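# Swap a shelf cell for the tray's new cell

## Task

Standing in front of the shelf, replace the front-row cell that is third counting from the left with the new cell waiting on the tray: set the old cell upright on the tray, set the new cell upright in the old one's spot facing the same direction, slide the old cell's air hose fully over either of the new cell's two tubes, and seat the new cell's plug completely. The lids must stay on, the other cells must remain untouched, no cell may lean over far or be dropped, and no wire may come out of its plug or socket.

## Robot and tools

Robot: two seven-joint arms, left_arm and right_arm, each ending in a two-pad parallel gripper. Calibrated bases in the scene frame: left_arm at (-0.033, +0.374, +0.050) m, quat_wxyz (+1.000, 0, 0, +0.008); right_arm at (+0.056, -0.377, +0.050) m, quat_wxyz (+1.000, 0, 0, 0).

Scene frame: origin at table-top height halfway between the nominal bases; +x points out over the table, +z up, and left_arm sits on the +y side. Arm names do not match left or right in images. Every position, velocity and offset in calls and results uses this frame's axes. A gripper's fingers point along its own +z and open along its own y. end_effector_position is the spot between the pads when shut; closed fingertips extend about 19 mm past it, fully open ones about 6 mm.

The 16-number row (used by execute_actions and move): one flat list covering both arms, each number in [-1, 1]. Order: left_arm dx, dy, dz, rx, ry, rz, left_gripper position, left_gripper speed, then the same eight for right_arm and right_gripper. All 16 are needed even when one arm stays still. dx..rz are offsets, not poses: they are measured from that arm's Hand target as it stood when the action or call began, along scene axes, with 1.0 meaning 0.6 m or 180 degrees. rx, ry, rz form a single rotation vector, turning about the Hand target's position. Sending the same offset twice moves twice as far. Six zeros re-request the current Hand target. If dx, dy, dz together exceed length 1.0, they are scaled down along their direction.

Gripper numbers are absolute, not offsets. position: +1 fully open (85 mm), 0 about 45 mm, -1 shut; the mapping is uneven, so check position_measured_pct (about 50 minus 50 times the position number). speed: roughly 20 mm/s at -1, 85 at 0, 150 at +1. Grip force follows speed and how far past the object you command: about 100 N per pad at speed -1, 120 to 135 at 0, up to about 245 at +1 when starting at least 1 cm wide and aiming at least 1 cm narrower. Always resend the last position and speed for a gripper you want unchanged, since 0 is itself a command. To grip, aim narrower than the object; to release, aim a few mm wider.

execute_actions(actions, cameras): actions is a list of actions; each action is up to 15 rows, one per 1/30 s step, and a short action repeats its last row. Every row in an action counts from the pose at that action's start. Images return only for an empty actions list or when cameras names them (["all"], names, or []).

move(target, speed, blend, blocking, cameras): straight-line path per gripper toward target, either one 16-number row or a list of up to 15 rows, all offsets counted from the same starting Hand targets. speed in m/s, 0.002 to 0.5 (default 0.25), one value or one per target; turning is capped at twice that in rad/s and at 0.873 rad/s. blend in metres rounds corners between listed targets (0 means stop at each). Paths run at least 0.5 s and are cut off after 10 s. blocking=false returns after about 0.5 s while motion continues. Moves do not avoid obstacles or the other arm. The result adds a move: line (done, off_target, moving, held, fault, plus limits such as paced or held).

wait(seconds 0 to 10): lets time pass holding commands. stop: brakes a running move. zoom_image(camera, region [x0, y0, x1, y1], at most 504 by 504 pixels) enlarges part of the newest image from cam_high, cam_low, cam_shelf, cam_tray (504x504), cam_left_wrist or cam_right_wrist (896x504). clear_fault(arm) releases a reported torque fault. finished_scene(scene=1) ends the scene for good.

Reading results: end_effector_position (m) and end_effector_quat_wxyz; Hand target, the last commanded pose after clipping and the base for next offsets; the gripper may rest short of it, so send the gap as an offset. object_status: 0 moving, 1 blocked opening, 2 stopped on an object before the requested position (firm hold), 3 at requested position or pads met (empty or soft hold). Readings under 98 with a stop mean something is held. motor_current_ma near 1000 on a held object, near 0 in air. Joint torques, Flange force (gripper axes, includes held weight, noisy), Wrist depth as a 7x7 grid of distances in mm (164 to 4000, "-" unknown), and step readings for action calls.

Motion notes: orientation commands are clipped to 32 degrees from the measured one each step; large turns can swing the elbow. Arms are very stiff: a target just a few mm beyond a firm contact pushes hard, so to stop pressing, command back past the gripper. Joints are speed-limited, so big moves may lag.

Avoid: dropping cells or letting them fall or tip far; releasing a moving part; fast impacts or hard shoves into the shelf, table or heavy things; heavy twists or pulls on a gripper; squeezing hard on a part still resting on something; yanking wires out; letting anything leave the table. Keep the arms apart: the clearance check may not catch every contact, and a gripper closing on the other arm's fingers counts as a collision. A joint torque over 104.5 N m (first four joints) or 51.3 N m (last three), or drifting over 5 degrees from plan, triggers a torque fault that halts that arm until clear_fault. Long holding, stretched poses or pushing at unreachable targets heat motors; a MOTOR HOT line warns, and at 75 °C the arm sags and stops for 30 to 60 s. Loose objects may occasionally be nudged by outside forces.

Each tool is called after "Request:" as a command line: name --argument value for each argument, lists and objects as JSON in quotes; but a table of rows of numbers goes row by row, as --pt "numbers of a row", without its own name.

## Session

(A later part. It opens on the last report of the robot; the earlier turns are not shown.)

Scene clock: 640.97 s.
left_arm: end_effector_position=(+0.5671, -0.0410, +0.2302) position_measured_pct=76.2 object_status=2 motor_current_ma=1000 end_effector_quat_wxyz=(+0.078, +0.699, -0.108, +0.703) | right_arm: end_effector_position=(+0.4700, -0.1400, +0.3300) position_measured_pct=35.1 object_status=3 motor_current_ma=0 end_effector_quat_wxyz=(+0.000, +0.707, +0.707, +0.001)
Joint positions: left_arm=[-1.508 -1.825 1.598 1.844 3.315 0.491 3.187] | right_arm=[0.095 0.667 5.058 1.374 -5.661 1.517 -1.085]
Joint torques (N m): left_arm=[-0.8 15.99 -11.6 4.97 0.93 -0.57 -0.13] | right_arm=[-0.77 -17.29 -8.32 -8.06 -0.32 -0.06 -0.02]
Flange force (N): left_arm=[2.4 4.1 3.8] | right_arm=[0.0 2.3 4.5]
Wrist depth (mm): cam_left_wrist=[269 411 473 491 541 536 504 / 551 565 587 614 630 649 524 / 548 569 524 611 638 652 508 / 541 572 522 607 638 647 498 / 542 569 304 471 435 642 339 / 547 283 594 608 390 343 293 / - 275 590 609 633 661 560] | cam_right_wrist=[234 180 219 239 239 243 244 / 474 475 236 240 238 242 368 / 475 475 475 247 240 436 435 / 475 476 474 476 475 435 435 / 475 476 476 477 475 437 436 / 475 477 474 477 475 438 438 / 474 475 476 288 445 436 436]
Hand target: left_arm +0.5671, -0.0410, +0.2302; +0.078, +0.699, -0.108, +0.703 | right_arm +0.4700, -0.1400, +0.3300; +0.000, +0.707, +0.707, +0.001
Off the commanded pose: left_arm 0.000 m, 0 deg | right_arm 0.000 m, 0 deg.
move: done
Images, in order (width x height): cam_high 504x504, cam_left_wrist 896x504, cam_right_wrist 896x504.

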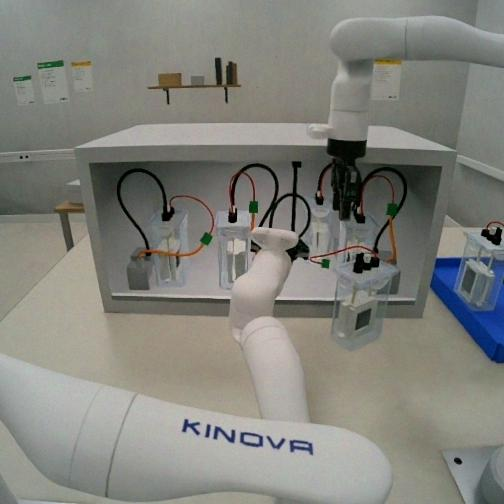

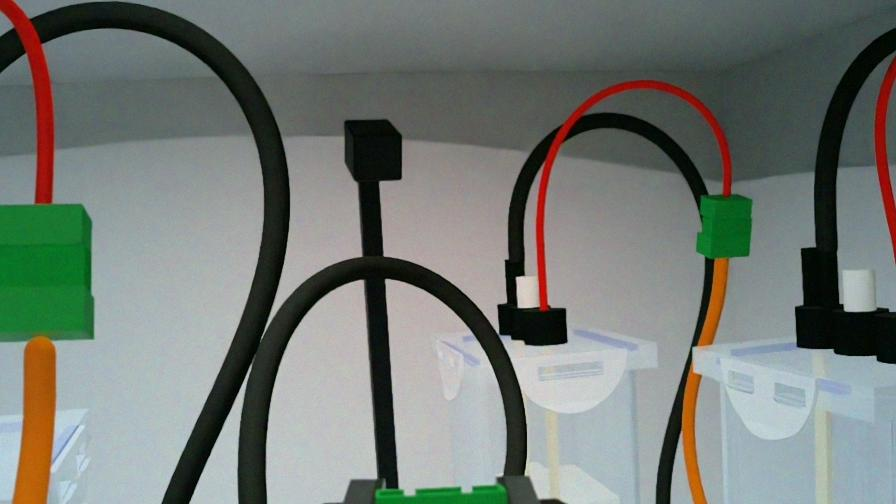

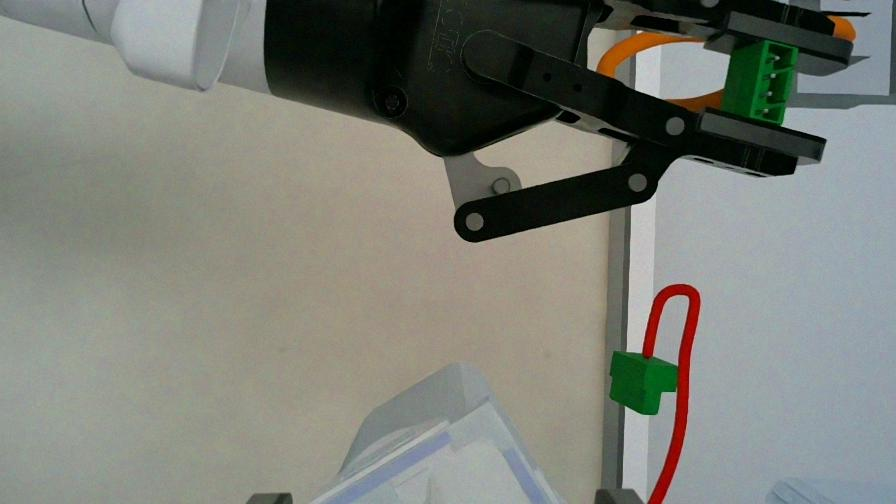

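Request:
move --target '[-0.02,0.1,0.0,0,0,0,-0.75,-1,0,0,0,0,0,0,0.0,0]' --speed 0.08 --cameras '["cam_high"]'

Scene clock: 648.17 s.
left_arm: end_effector_position=(+0.5551, +0.0190, +0.2302) position_measured_pct=76.2 object_status=2 motor_current_ma=1000 end_effector_quat_wxyz=(+0.078, +0.699, -0.108, +0.703) | right_arm: end_effector_position=(+0.4700, -0.1400, +0.3299) position_measured_pct=49.8 object_status=3 motor_current_ma=0 end_effector_quat_wxyz=(+0.000, +0.707, +0.707, +0.001)
Joint positions: left_arm=[-1.528 -1.85 1.622 2.018 3.325 0.685 3.216] | right_arm=[0.095 0.667 5.058 1.374 -5.661 1.517 -1.085]
Joint torques (N m): left_arm=[-0.59 14.41 -10.8 5.07 1.35 -0.62 -0.12] | right_arm=[-0.73 -17.27 -8.31 -8.05 -0.31 -0.03 0]
Flange force (N): left_arm=[2.1 3.6 4.1] | right_arm=[0.1 2.2 4.6]
Wrist depth (mm): cam_left_wrist=[427 290 309 484 537 561 553 / 556 578 601 624 651 670 618 / 553 583 597 550 646 675 606 / 555 - 208 550 497 679 448 / 558 581 595 319 460 670 461 / 281 289 594 307 642 525 352 / 218 216 299 625 640 526 642] | cam_right_wrist=[474 474 475 240 466 436 348 / 474 473 474 475 476 436 380 / 474 474 475 474 476 436 436 / 474 475 475 476 476 435 435 / 477 475 475 475 473 435 436 / 476 474 473 476 477 438 436 / 478 476 473 289 444 436 436]
Hand target: left_arm +0.5551, +0.0190, +0.2302; +0.078, +0.699, -0.108, +0.703 | right_arm +0.4700, -0.1400, +0.3299; +0.000, +0.707, +0.707, +0.001
Off the commanded pose: left_arm 0.000 m, 0 deg | right_arm 0.000 m, 0 deg.
move: done
Images, in order (width x height): cam_high 504x504.

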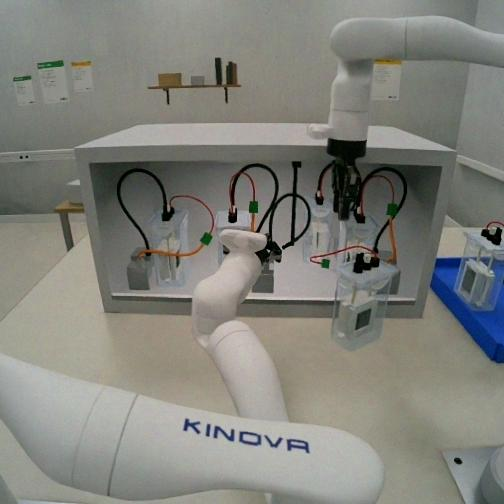

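Request:
move --pt "0 0 0 0 0 0 -0.75 -1 0.0 0.0 0.0 0 -0.111 0 0.3 0" --pt "0 0 0 0 0 0 -0.75 -1 0.06 0.0533 -0.08 0 -0.111 0 0.3 0" --speed 0.08 --cameras '["cam_right_wrist","cam_shelf"]'

Request:
zoom_image --camera "cam_shelf" --region '[150, 195, 300, 315]'

Scene clock: 652.73 s.
left_arm: end_effector_position=(+0.5551, +0.0190, +0.2302) position_measured_pct=76.2 object_status=2 motor_current_ma=1000 end_effector_quat_wxyz=(+0.078, +0.699, -0.108, +0.703) | right_arm: end_effector_position=(+0.5060, -0.1080, +0.2820) position_measured_pct=35.1 object_status=3 motor_current_ma=0 end_effector_quat_wxyz=(+0.122, +0.697, +0.696, +0.123)
Joint positions: left_arm=[-1.528 -1.85 1.622 2.018 3.325 0.685 3.216] | right_arm=[-0.007 0.609 5.157 1.655 -5.347 1.161 -1.383]
Joint torques (N m): left_arm=[-0.59 14.44 -10.79 5.06 1.36 -0.62 -0.14] | right_arm=[-0.75 -16.73 -7.82 -8.38 0.57 -0.22 -0.02]
Flange force (N): left_arm=[2.1 3.6 4.0] | right_arm=[0.3 0.0 6.8]
Wrist depth (mm): cam_left_wrist=[427 290 309 485 537 564 562 / 559 580 603 627 653 670 617 / 553 583 599 548 645 677 606 / 553 - 208 553 499 681 449 / 558 580 597 318 460 668 460 / 282 289 593 308 645 525 352 / 218 215 300 624 639 525 642] | cam_right_wrist=[378 182 186 199 209 364 362 / 382 179 425 405 356 354 480 / 385 402 422 405 422 390 487 / 384 402 420 406 431 455 485 / 385 402 421 406 431 454 476 / 385 401 421 383 430 454 477 / 385 403 419 381 431 455 457]
Hand target: left_arm +0.5551, +0.0190, +0.2302; +0.078, +0.699, -0.108, +0.703 | right_arm +0.5060, -0.1080, +0.2819; +0.122, +0.697, +0.696, +0.123
Off the commanded pose: left_arm 0.000 m, 0 deg | right_arm 0.000 m, 0 deg.
move: done
Images, in order (width x height): cam_shelf 504x504, cam_right_wrist 896x504.

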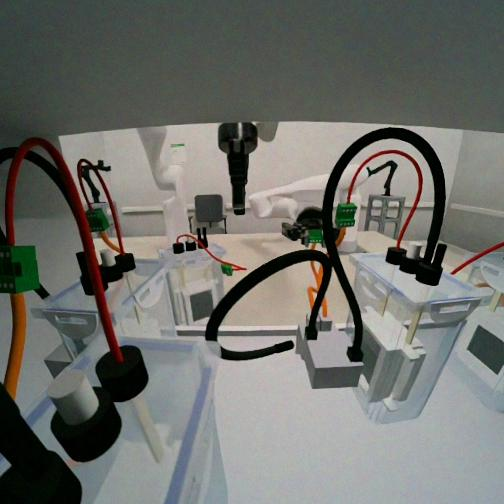

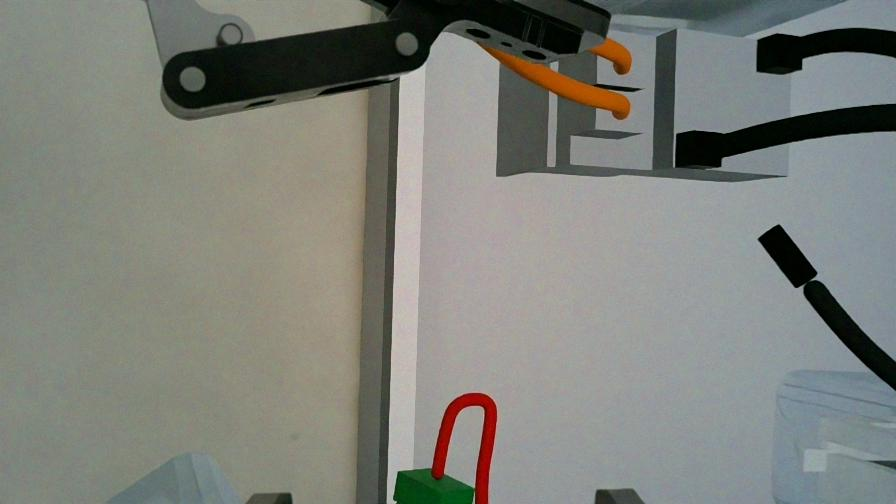

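Scaled by 3.360 from the camera's 504x504 image, which has a finer 720x720 frame.

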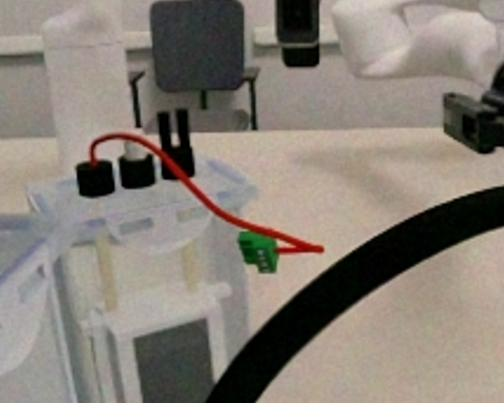

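Request:
move --pt "0 0 0 0 0 0 -0.75 -1 0.027 -0.0167 -0.03 0 0.0444 0 0.3 0" --pt "0 0 0 0 0 0 -0.75 -1 0.0367 -0.0167 -0.11 0 0.0444 0 0.3 0" --speed 0.06 --cameras '["cam_right_wrist","cam_shelf","cam_high"]'

Request:
zoom_image --camera "cam_shelf" --region '[150, 195, 300, 315]'

Request:
zoom_image --camera "cam_high" --region '[270, 180, 410, 330]'

Scene clock: 657.30 s.
left_arm: end_effector_position=(+0.5551, +0.0190, +0.2302) position_measured_pct=76.2 object_status=2 motor_current_ma=1000 end_effector_quat_wxyz=(+0.078, +0.699, -0.108, +0.703) | right_arm: end_effector_position=(+0.5281, -0.1180, +0.2160) position_measured_pct=35.1 object_status=3 motor_current_ma=0 end_effector_quat_wxyz=(+0.073, +0.703, +0.703, +0.075)
Joint positions: left_arm=[-1.528 -1.85 1.622 2.018 3.325 0.685 3.216] | right_arm=[0.005 0.778 5.201 1.581 -5.351 1.159 -1.291]
Joint torques (N m): left_arm=[-0.57 14.42 -10.84 5.08 1.34 -0.6 -0.13] | right_arm=[-0.76 -19.04 -8.75 -7.32 0.21 -0.22 -0.02]
Flange force (N): left_arm=[2.0 3.7 4.1] | right_arm=[-0.5 0.0 6.1]
Wrist depth (mm): cam_left_wrist=[428 289 309 484 536 562 555 / 555 580 601 622 651 669 642 / 555 583 598 551 644 674 668 / 553 - 208 552 499 675 438 / 557 578 598 318 461 674 397 / 281 290 590 308 646 525 353 / 218 215 300 622 638 525 644] | cam_right_wrist=[333 344 357 332 332 257 270 / 333 345 356 331 334 285 277 / 334 346 356 331 337 349 362 / 335 345 356 331 337 350 362 / 334 346 356 331 337 349 363 / 335 346 357 329 337 350 362 / 335 345 357 331 336 349 363]
Hand target: left_arm +0.5551, +0.0190, +0.2302; +0.078, +0.699, -0.108, +0.703 | right_arm +0.5281, -0.1180, +0.2160; +0.073, +0.703, +0.703, +0.075
Off the commanded pose: left_arm 0.000 m, 0 deg | right_arm 0.000 m, 0 deg.
move: done
Images, in order (width x height): cam_high 504x504, cam_shelf 504x504, cam_right_wrist 896x504.

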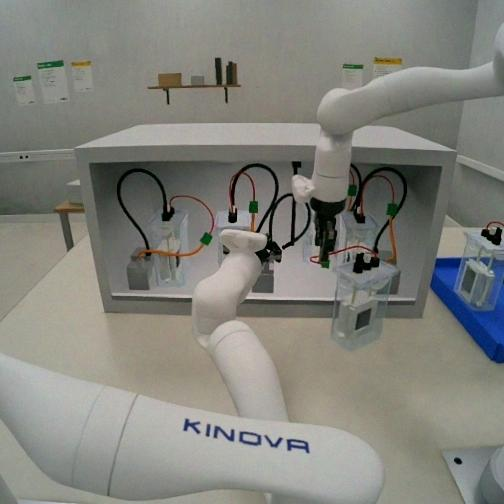

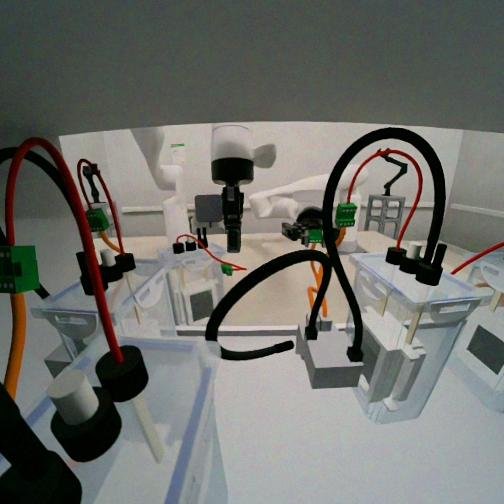

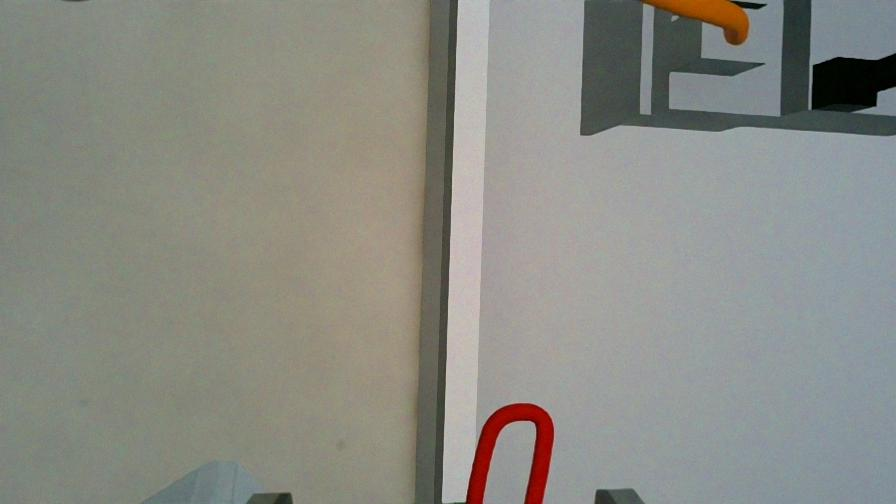

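Scaled by 3.360 from the camera's 504x504 image, which has a finer 720x720 frame.

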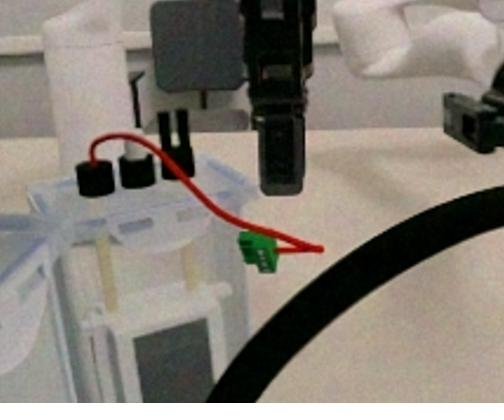

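Scaled by 3.360 from the camera's 504x504 image, which has a finer 720x720 frame.

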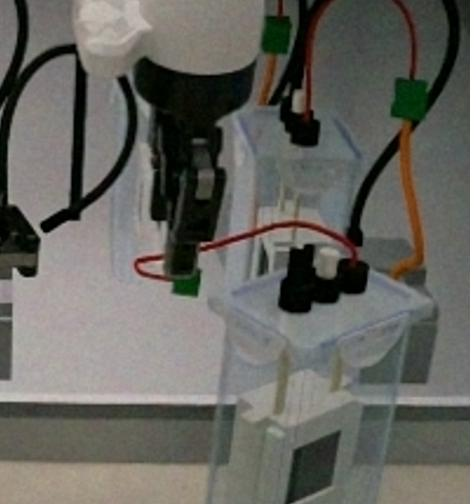

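Request:
move --pt "0 0 0 0 0 0 -0.75 -1 0.01 -0.0183 0 0 0 0 0.3 0" --pt "0 0 0 0 0 0 -0.75 -1 0.017 -0.0183 -0.04 0 0.0 0 0.3 0" --speed 0.05 --cameras '["cam_right_wrist","cam_shelf","cam_high"]'

Request:
zoom_image --camera "cam_shelf" --region '[180, 215, 280, 295]'

Request:
zoom_image --camera "cam_high" --region '[270, 180, 410, 330]'

Scene clock: 659.37 s.
left_arm: end_effector_position=(+0.5551, +0.0190, +0.2302) position_measured_pct=76.2 object_status=2 motor_current_ma=1000 end_effector_quat_wxyz=(+0.078, +0.699, -0.108, +0.703) | right_arm: end_effector_position=(+0.5383, -0.1290, +0.1920) position_measured_pct=35.1 object_status=3 motor_current_ma=0 end_effector_quat_wxyz=(+0.073, +0.703, +0.703, +0.075)
Joint positions: left_arm=[-1.528 -1.85 1.622 2.018 3.325 0.685 3.216] | right_arm=[0.021 0.814 5.226 1.602 -5.312 1.114 -1.294]
Joint torques (N m): left_arm=[-0.57 14.39 -10.81 5.06 1.36 -0.63 -0.14] | right_arm=[-0.69 -19.3 -8.81 -7.09 0.22 -0.24 -0.02]
Flange force (N): left_arm=[2.2 3.6 4.0] | right_arm=[-0.8 -0.7 6.0]
Wrist depth (mm): cam_left_wrist=[429 289 309 485 534 564 555 / 554 580 602 624 651 670 623 / 554 584 597 548 649 675 620 / 554 - 208 553 498 677 444 / 555 579 598 318 461 670 463 / 281 288 595 307 647 525 411 / 218 216 299 624 639 523 643] | cam_right_wrist=[312 320 332 305 307 251 245 / 311 322 333 305 310 320 332 / 312 322 332 305 313 322 335 / 312 322 332 306 312 322 335 / 312 322 332 306 313 322 335 / 312 321 333 303 311 323 336 / 312 322 333 304 315 323 336]
Hand target: left_arm +0.5551, +0.0190, +0.2302; +0.078, +0.699, -0.108, +0.703 | right_arm +0.5383, -0.1290, +0.1920; +0.073, +0.703, +0.703, +0.075
Off the commanded pose: left_arm 0.000 m, 0 deg | right_arm 0.000 m, 0 deg.
move: done
Images, in order (width x height): cam_high 504x504, cam_shelf 504x504, cam_right_wrist 896x504.

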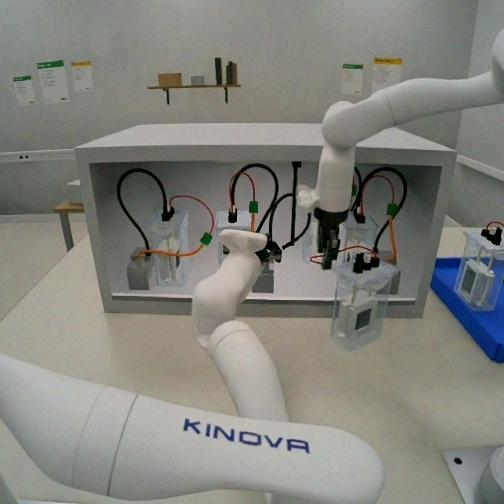

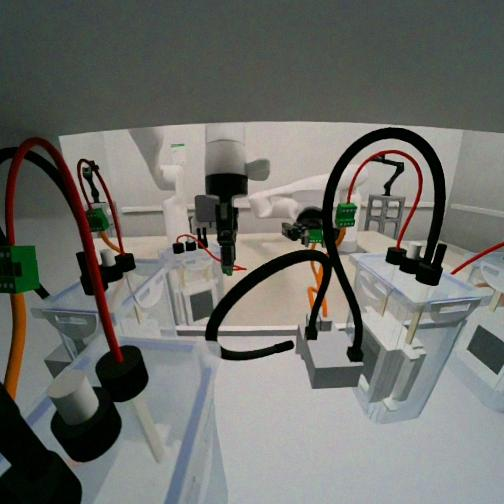

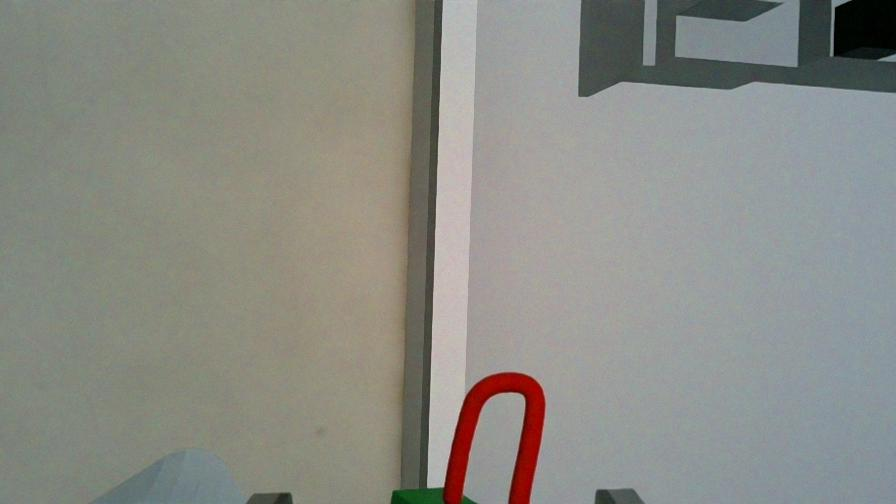

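Scaled by 5.040 from the camera's 504x504 image, which has a finer 720x720 frame.

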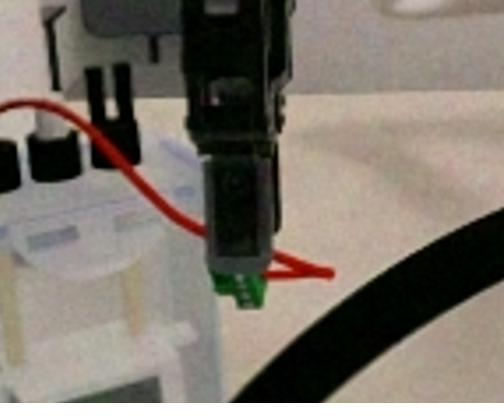

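Scaled by 3.360 from the camera's 504x504 image, which has a finer 720x720 frame.

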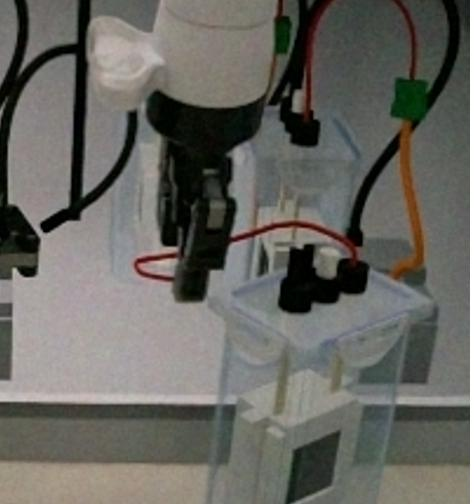

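Request:
execute_actions --actions '[]'

Scene clock: 661.67 s.
left_arm: end_effector_position=(+0.5551, +0.0190, +0.2302) position_measured_pct=76.2 object_status=2 motor_current_ma=1000 end_effector_quat_wxyz=(+0.078, +0.699, -0.108, +0.703) | right_arm: end_effector_position=(+0.5383, -0.1290, +0.1920) position_measured_pct=35.1 object_status=3 motor_current_ma=0 end_effector_quat_wxyz=(+0.073, +0.703, +0.703, +0.075)
Joint positions: left_arm=[-1.528 -1.85 1.622 2.018 3.325 0.685 3.216] | right_arm=[0.021 0.814 5.226 1.602 -5.312 1.114 -1.294]
Joint velocities: within noise
Joint torques (N m): left_arm=[-0.6 14.39 -10.8 5.08 1.37 -0.61 -0.14] | right_arm=[-0.75 -19.36 -8.82 -7.07 0.21 -0.21 -0.03]
Flange force (N): left_arm=[2.2 3.7 4.1] | right_arm=[-0.9 -0.5 6.1]
Wrist depth (mm): cam_left_wrist=[429 290 310 483 535 562 553 / 562 577 598 626 646 672 619 / 552 586 596 548 643 675 620 / 554 - 208 552 497 676 446 / 557 579 603 317 458 670 462 / 281 288 594 308 642 524 411 / 219 215 299 624 641 527 644] | cam_right_wrist=[311 321 332 305 307 250 245 / 312 322 331 304 311 320 332 / 311 322 332 305 313 322 335 / 312 321 333 305 313 322 335 / 312 322 333 305 313 323 335 / 312 322 333 305 312 322 335 / 313 322 332 304 315 324 335]
Hand target: left_arm +0.5551, +0.0190, +0.2302; +0.078, +0.699, -0.108, +0.703 | right_arm +0.5383, -0.1290, +0.1920; +0.073, +0.703, +0.703, +0.075
Tool commands: left_gripper/position=-0.75 left_gripper/speed=-1.0 right_gripper/position=+0.3 right_gripper/speed=+0.0
Off the commanded pose: left_arm 0.000 m, 0 deg | right_arm 0.000 m, 0 deg.

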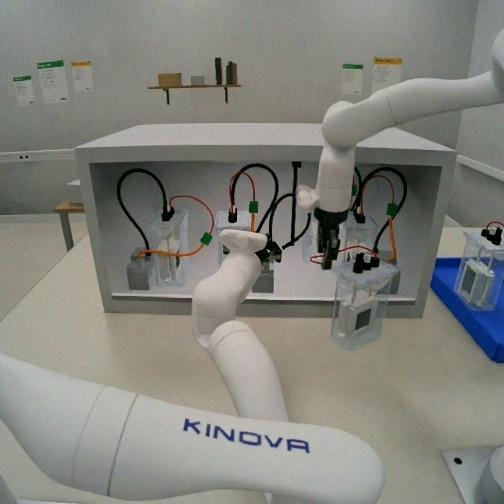

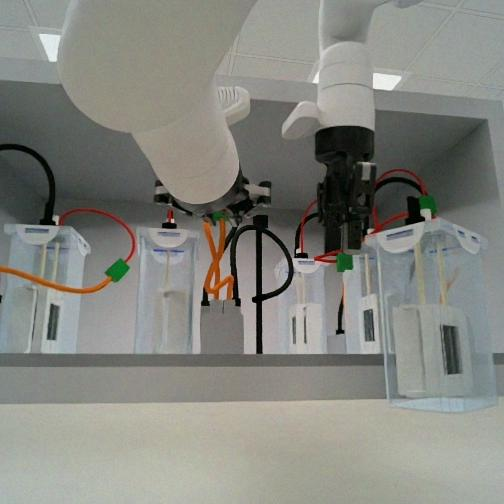

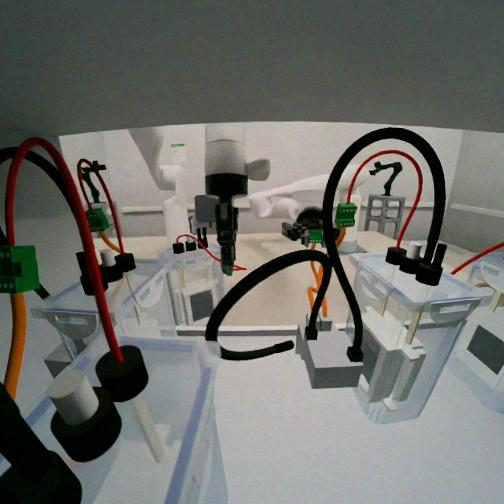

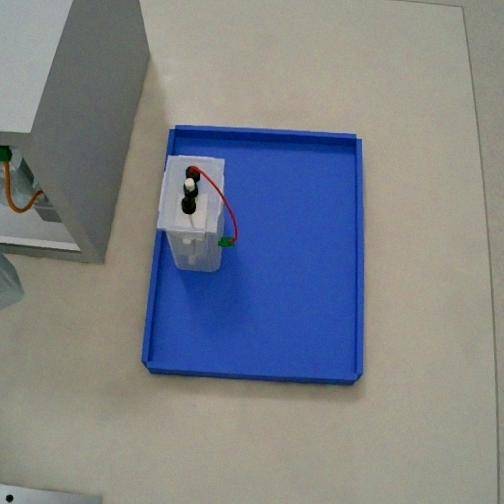

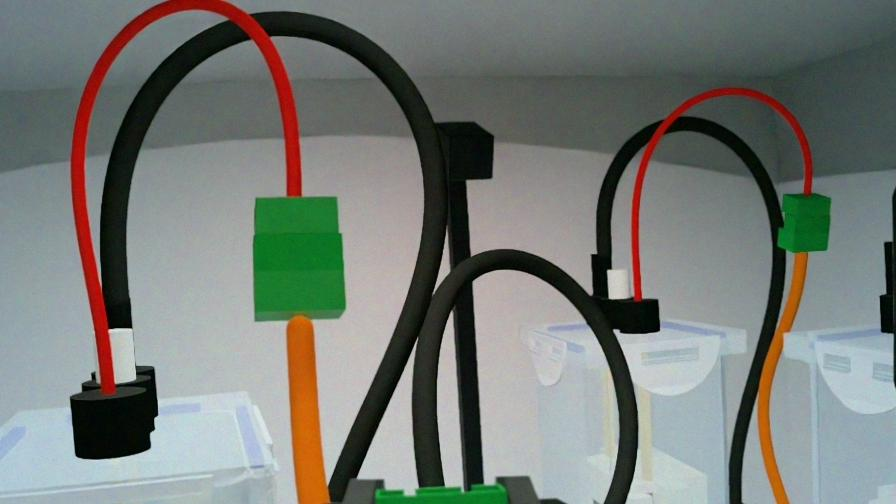

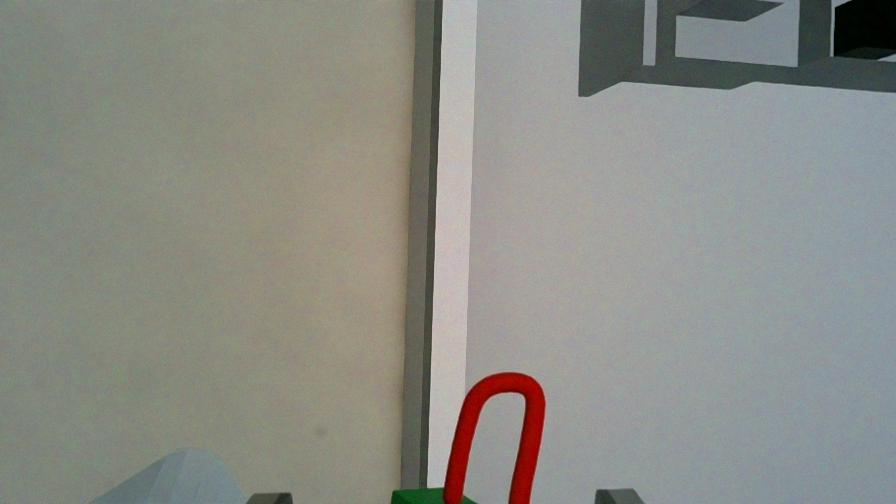

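Request:
move --pt "0 0 0 0 0 0 -0.75 -1 -0.06 0 0.2 0 0 0 0.3 0" --pt "0.025 0.15 -0.01 0 0 -0.1944 -0.75 -1 -0.1 0.08 0.3 0 0 0.5 0.3 0" --speed 0.15 --cameras '["all"]'

Scene clock: 674.23 s.
left_arm: end_effector_position=(+0.5701, +0.1090, +0.2241) position_measured_pct=76.2 object_status=2 motor_current_ma=1000 end_effector_quat_wxyz=(+0.285, +0.634, -0.313, +0.647) | right_arm: end_effector_position=(+0.4783, -0.0810, +0.3720) position_measured_pct=35.1 object_status=3 motor_current_ma=0 end_effector_quat_wxyz=(-0.001, +0.000, +0.995, +0.105)
Joint positions: left_arm=[-2.226 -2.002 1.482 1.99 3.593 1.89 3.358] | right_arm=[0.142 0.853 4.658 1.264 -5.469 1.614 0.331]
Joint torques (N m): left_arm=[-1.06 16.45 -7.68 5.81 2.23 -1.19 -0.14] | right_arm=[-0.76 -18.14 -10.18 -6.54 -0.53 -0.57 0]
Flange force (N): left_arm=[-0.1 -3.3 5.1] | right_arm=[-2.0 -0.2 4.9]
Wrist depth (mm): cam_left_wrist=[455 293 449 511 566 555 549 / 530 589 671 759 698 616 568 / 531 533 689 633 701 619 560 / 525 547 690 239 705 621 553 / 517 237 499 457 507 455 574 / 249 225 256 622 711 627 577 / 196 191 215 401 725 494 517] | cam_right_wrist=[482 495 512 524 543 560 581 / 479 496 511 525 543 560 582 / 481 493 512 524 542 564 583 / 310 495 512 527 543 562 583 / 304 496 512 526 543 564 583 / 305 314 512 527 542 561 575 / 305 493 508 522 533 553 339]
Hand target: left_arm +0.5701, +0.1090, +0.2241; +0.285, +0.634, -0.313, +0.647 | right_arm +0.4783, -0.0810, +0.3720; -0.001, +0.000, +0.995, +0.105
Off the commanded pose: left_arm 0.000 m, 0 deg | right_arm 0.000 m, 0 deg.
move: done

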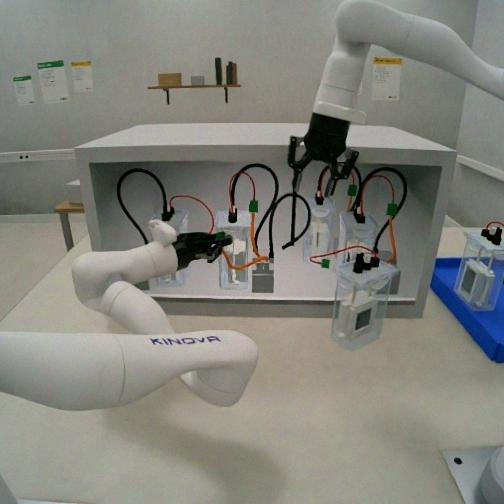

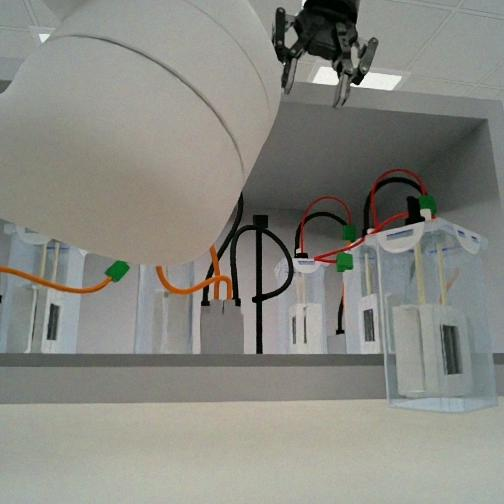

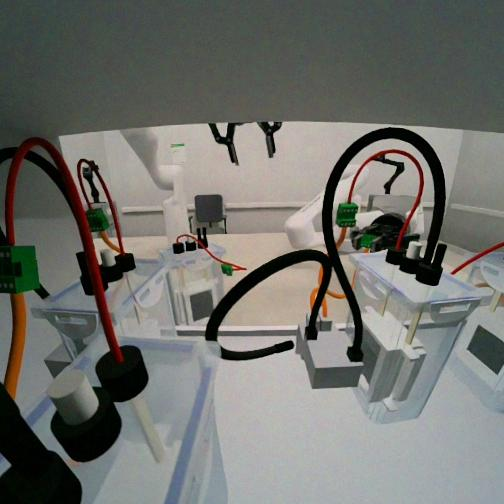

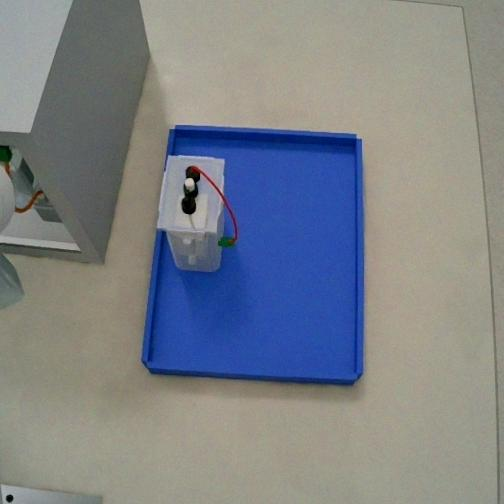

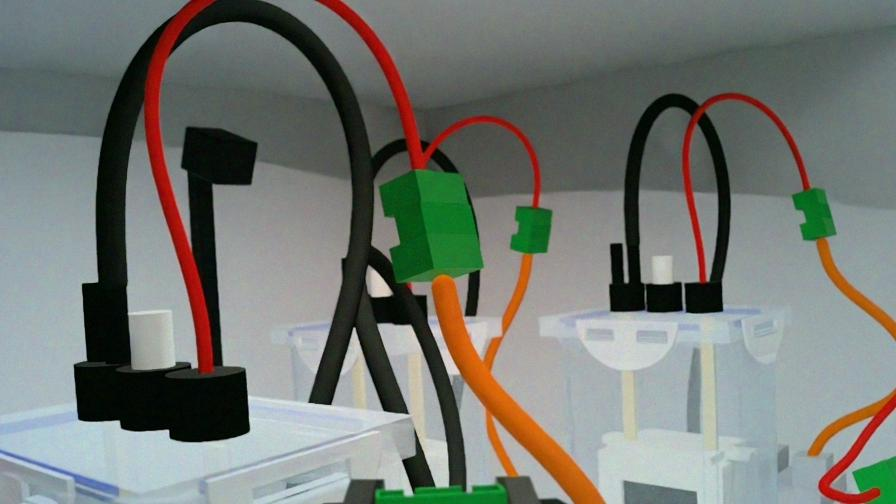

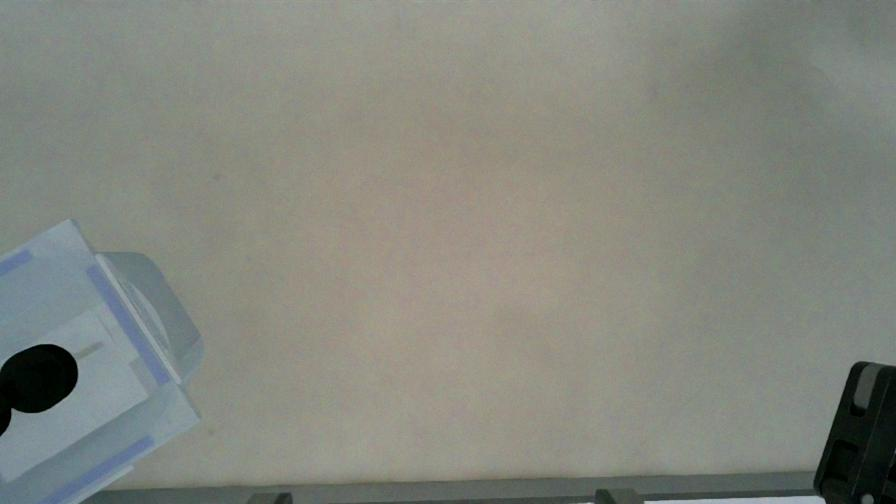

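Request:
zoom_image --camera "cam_high" --region '[290, 220, 430, 360]'

Request:
zoom_image --camera "cam_shelf" --region '[140, 200, 280, 340]'

Request:
zoom_image --camera "cam_left_wrist" --region '[746, 354, 896, 504]'

Scaled by 3.600 from the camera's 504x504 image, which has a finer 720x720 frame.

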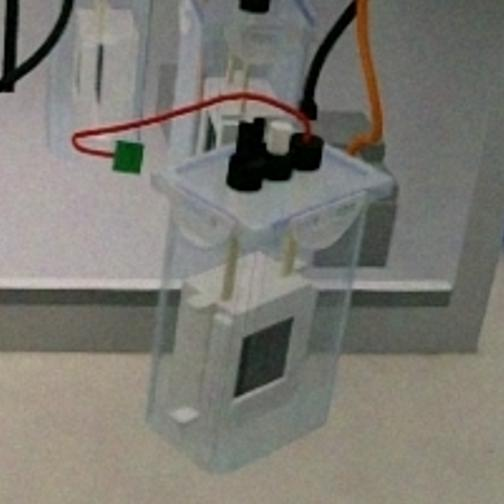

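Scaled by 3.600 from the camera's 504x504 image, which has a finer 720x720 frame.

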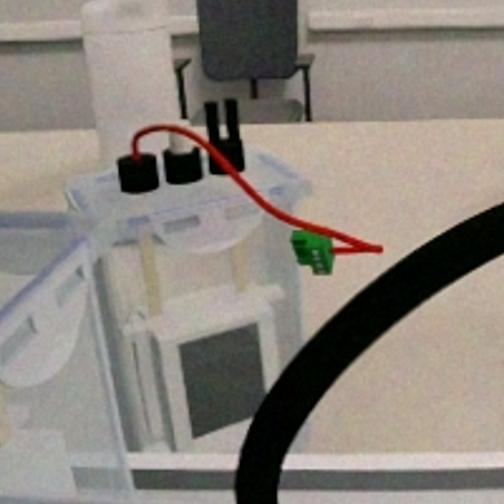

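Scaled by 3.360 from the camera's 896x504 image, which has a finer 1280x720 frame.

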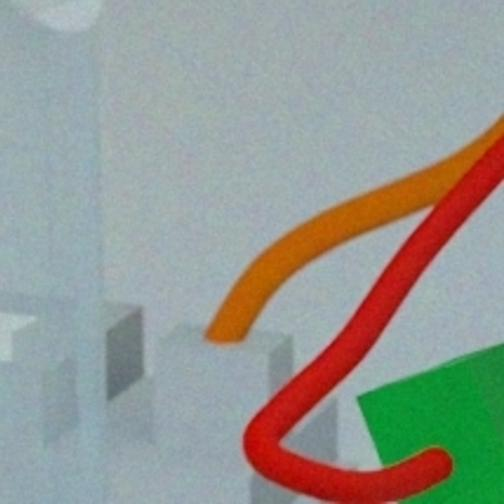

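Request:
move --target '[-0.0335,-0.0983,0.0432,0.1214,0.1903,0.1865,-0.75,-1,0,0,0,0,0,0,0.3,0]' --speed 0.12 --cameras '["cam_high","cam_low","cam_shelf"]'

Scene clock: 682.33 s.
left_arm: end_effector_position=(+0.5500, +0.0500, +0.2501) position_measured_pct=76.2 object_status=2 motor_current_ma=1000 end_effector_quat_wxyz=(+0.047, +0.896, -0.138, +0.420) | right_arm: end_effector_position=(+0.4783, -0.0810, +0.3720) position_measured_pct=35.1 object_status=3 motor_current_ma=0 end_effector_quat_wxyz=(-0.001, +0.000, +0.995, +0.105)
Joint positions: left_arm=[-1.826 -1.692 0.982 1.864 2.107 1.495 4.027] | right_arm=[0.142 0.853 4.658 1.264 -5.469 1.614 0.331]
Joint torques (N m): left_arm=[-0.17 17.93 -10.05 2.56 0.59 -1.93 -0.09] | right_arm=[-0.74 -18.13 -10.17 -6.6 -0.54 -0.55 0]
Flange force (N): left_arm=[7.0 1.3 4.2] | right_arm=[-1.8 -0.3 5.1]
Wrist depth (mm): cam_left_wrist=[529 554 579 531 635 386 631 / 557 566 302 180 529 458 628 / 268 244 257 184 561 500 497 / 243 228 239 287 518 507 491 / 222 219 223 351 465 473 459 / 208 220 228 328 431 434 427 / 401 394 294 306 398 397 393] | cam_right_wrist=[482 495 512 525 543 560 586 / 480 495 510 524 545 561 585 / 480 496 513 525 543 563 581 / 309 495 512 523 543 560 577 / 305 495 511 525 542 565 230 / 305 313 512 524 541 556 227 / 304 493 507 522 534 238 231]
Hand target: left_arm +0.5500, +0.0500, +0.2501; +0.047, +0.896, -0.138, +0.420 | right_arm +0.4783, -0.0810, +0.3720; -0.001, +0.000, +0.995, +0.105
Off the commanded pose: left_arm 0.000 m, 0 deg | right_arm 0.000 m, 0 deg.
move: done
Images, in order (width x height): cam_high 504x504, cam_low 504x504, cam_shelf 504x504.

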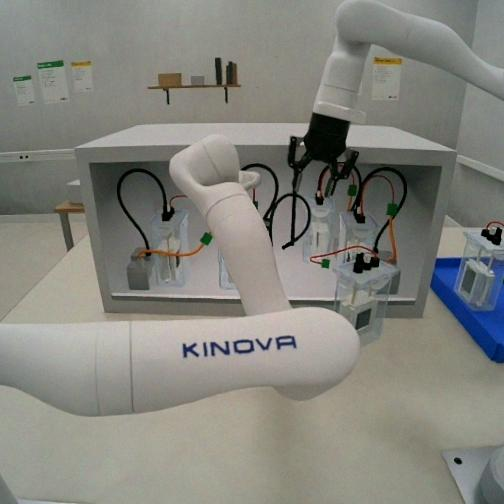

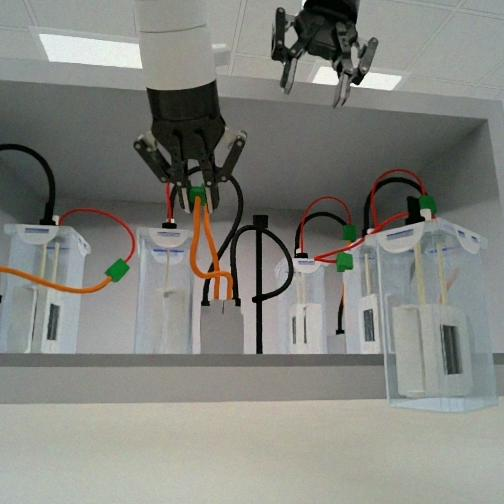

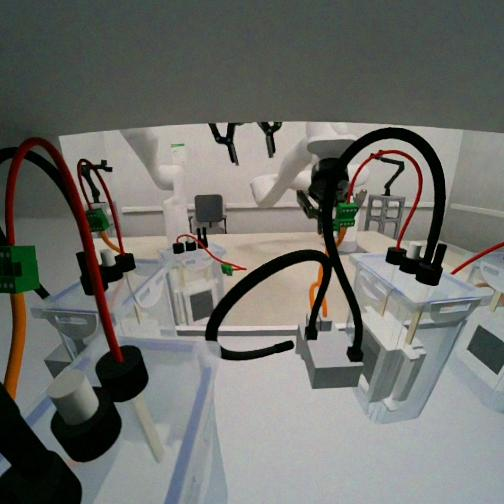

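Request:
move --target '[0,0.1167,-0.0417,0,0,0,-0.75,-1,0,0,0,0,0,0,0.3,0]' --speed 0.12

Request:
move --pt "0 0 0 0 0 0 -0.75 -1 0.0 0.06 -0.05 -0.254 -0.1467 0.1188 0.3 0" --pt "0 0 0 0 0 0 -0.75 -1 0.036 0.085 -0.27 -0.508 -0.2934 0.2376 0.3 0" --speed 0.15 --blend 0.03 --cameras '["all"]'

Scene clock: 687.63 s.
left_arm: end_effector_position=(+0.5500, +0.1200, +0.2251) position_measured_pct=76.2 object_status=2 motor_current_ma=1000 end_effector_quat_wxyz=(+0.046, +0.896, -0.138, +0.420) | right_arm: end_effector_position=(+0.4783, -0.0810, +0.3720) position_measured_pct=35.1 object_status=3 motor_current_ma=0 end_effector_quat_wxyz=(-0.001, +0.000, +0.995, +0.105)
Joint positions: left_arm=[-1.912 -1.719 1.035 2.013 2.201 1.579 3.834] | right_arm=[0.142 0.853 4.658 1.264 -5.469 1.614 0.331]
Joint torques (N m): left_arm=[-1.64 16.35 -9.55 3.28 0.12 -2.02 -0.2] | right_arm=[-0.75 -18.15 -10.13 -6.55 -0.52 -0.55 -0.01]
Flange force (N): left_arm=[7.7 2.9 5.7] | right_arm=[-1.9 -0.3 4.9]
Wrist depth (mm): cam_left_wrist=[528 551 274 278 - 184 539 / 568 569 250 230 252 283 505 / 568 548 224 222 221 358 512 / 501 496 207 218 344 312 479 / 456 257 433 289 328 326 436 / 411 408 405 283 322 270 396 / 327 378 383 326 314 307 366] | cam_right_wrist=[481 495 511 525 543 561 582 / 481 499 512 525 543 562 583 / 480 498 510 526 545 561 580 / 309 496 512 525 544 562 582 / 305 495 512 526 544 562 582 / 305 313 513 525 540 560 572 / 305 493 509 523 535 550 287]
Hand target: left_arm +0.5500, +0.1200, +0.2251; +0.046, +0.896, -0.138, +0.420 | right_arm +0.4783, -0.0810, +0.3720; -0.001, +0.000, +0.995, +0.105
Off the commanded pose: left_arm 0.000 m, 0 deg | right_arm 0.000 m, 0 deg.
move: done

Scene clock: 692.13 s.
left_arm: end_effector_position=(+0.5500, +0.1200, +0.2251) position_measured_pct=76.2 object_status=2 motor_current_ma=1000 end_effector_quat_wxyz=(+0.046, +0.896, -0.138, +0.420) | right_arm: end_effector_position=(+0.4832, -0.0415, +0.3117) position_measured_pct=35.1 object_status=3 motor_current_ma=0 end_effector_quat_wxyz=(+0.241, -0.241, +0.863, -0.372)
Joint positions: left_arm=[-1.912 -1.719 1.035 2.013 2.201 1.579 3.834] | right_arm=[-0.651 0.941 5.211 1.324 -4.853 2.039 0.477]
Joint torques (N m): left_arm=[-1.62 16.34 -9.55 3.31 0.12 -2.02 -0.18] | right_arm=[-0.72 -21.91 -7.4 -5.59 1.13 1.71 0.03]
Flange force (N): left_arm=[7.7 2.8 5.8] | right_arm=[-1.3 1.8 3.4]
Wrist depth (mm): cam_left_wrist=[530 554 275 277 295 185 539 / 569 567 250 229 253 284 504 / 569 552 224 222 221 358 512 / 501 496 207 218 343 313 476 / 456 258 433 289 329 327 434 / 411 408 407 283 322 270 394 / 327 377 382 328 313 305 367] | cam_right_wrist=[410 450 343 279 274 369 377 / 434 471 355 308 276 432 386 / 454 495 498 517 443 434 399 / 455 536 523 510 464 408 402 / 530 436 457 498 467 425 381 / 567 421 403 580 511 434 377 / 613 464 553 604 536 451 389]
Hand target: left_arm +0.5500, +0.1200, +0.2251; +0.046, +0.896, -0.138, +0.420 | right_arm +0.4832, -0.0415, +0.3118; +0.241, -0.241, +0.863, -0.372 (not the last commanded pose)
Off the commanded pose: left_arm 0.000 m, 0 deg | right_arm 0.104 m, 44 deg.
move: held (right_arm; a check stopped the path); path passed 1 of 2 targets; limits=held
pose unreachable (right arm): on one or more control steps of this call, first in action 0 (counted from 0), this arm could not follow its commanded pose, so it was not sent that pose on those steps. It may still have moved: this result reports where it is.
cause: moving toward the commanded pose would bring a part of the arm too close to another arm (a part of this arm just beyond joint 5 (forearm roll) and a part of the left arm just beyond its joint 6 (wrist pitch), at the place that arm is still heading or pushing toward).

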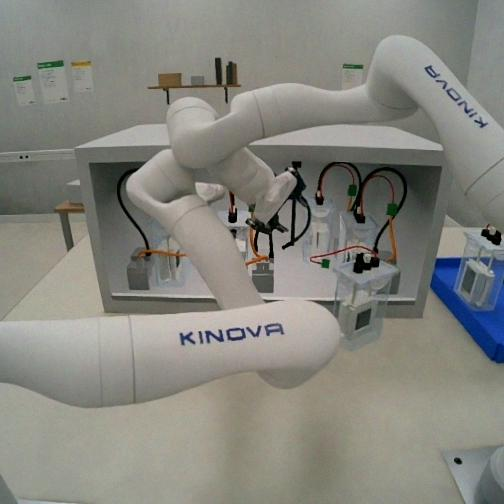

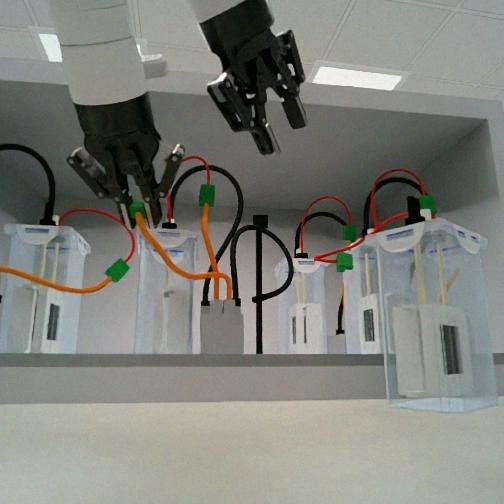

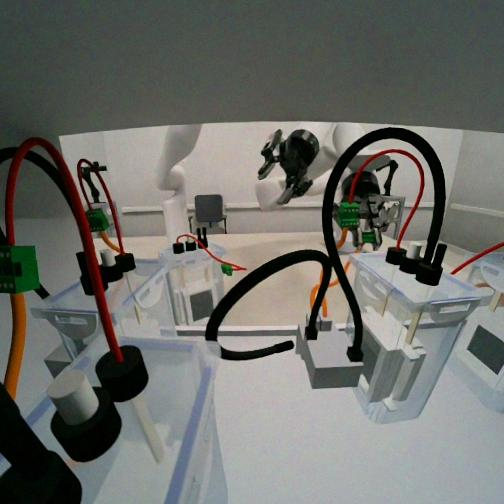

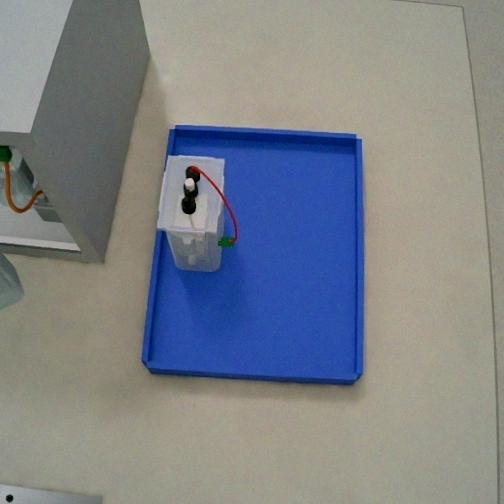

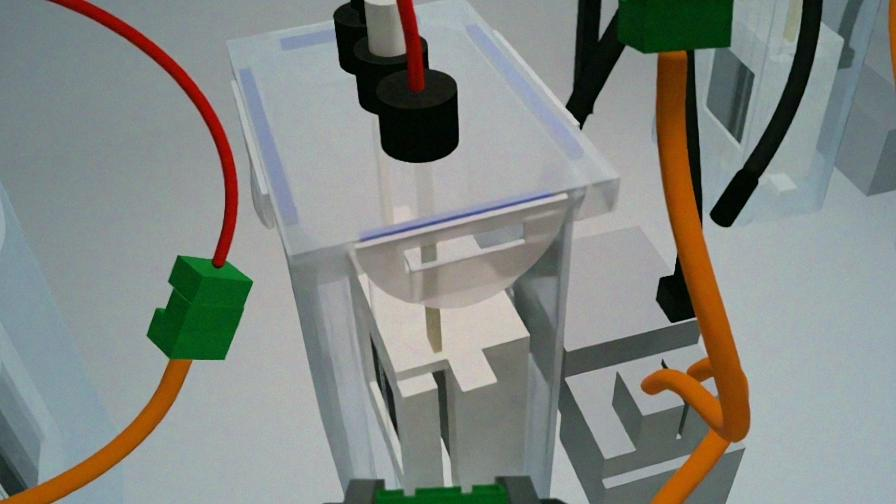

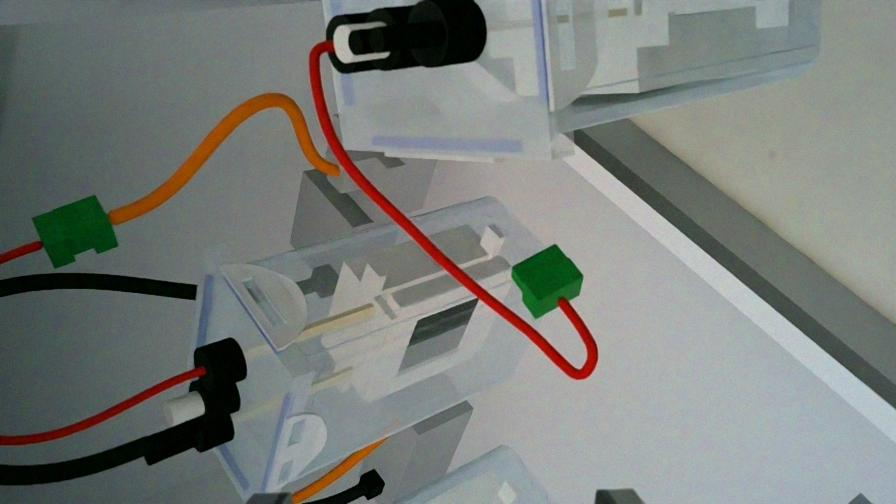

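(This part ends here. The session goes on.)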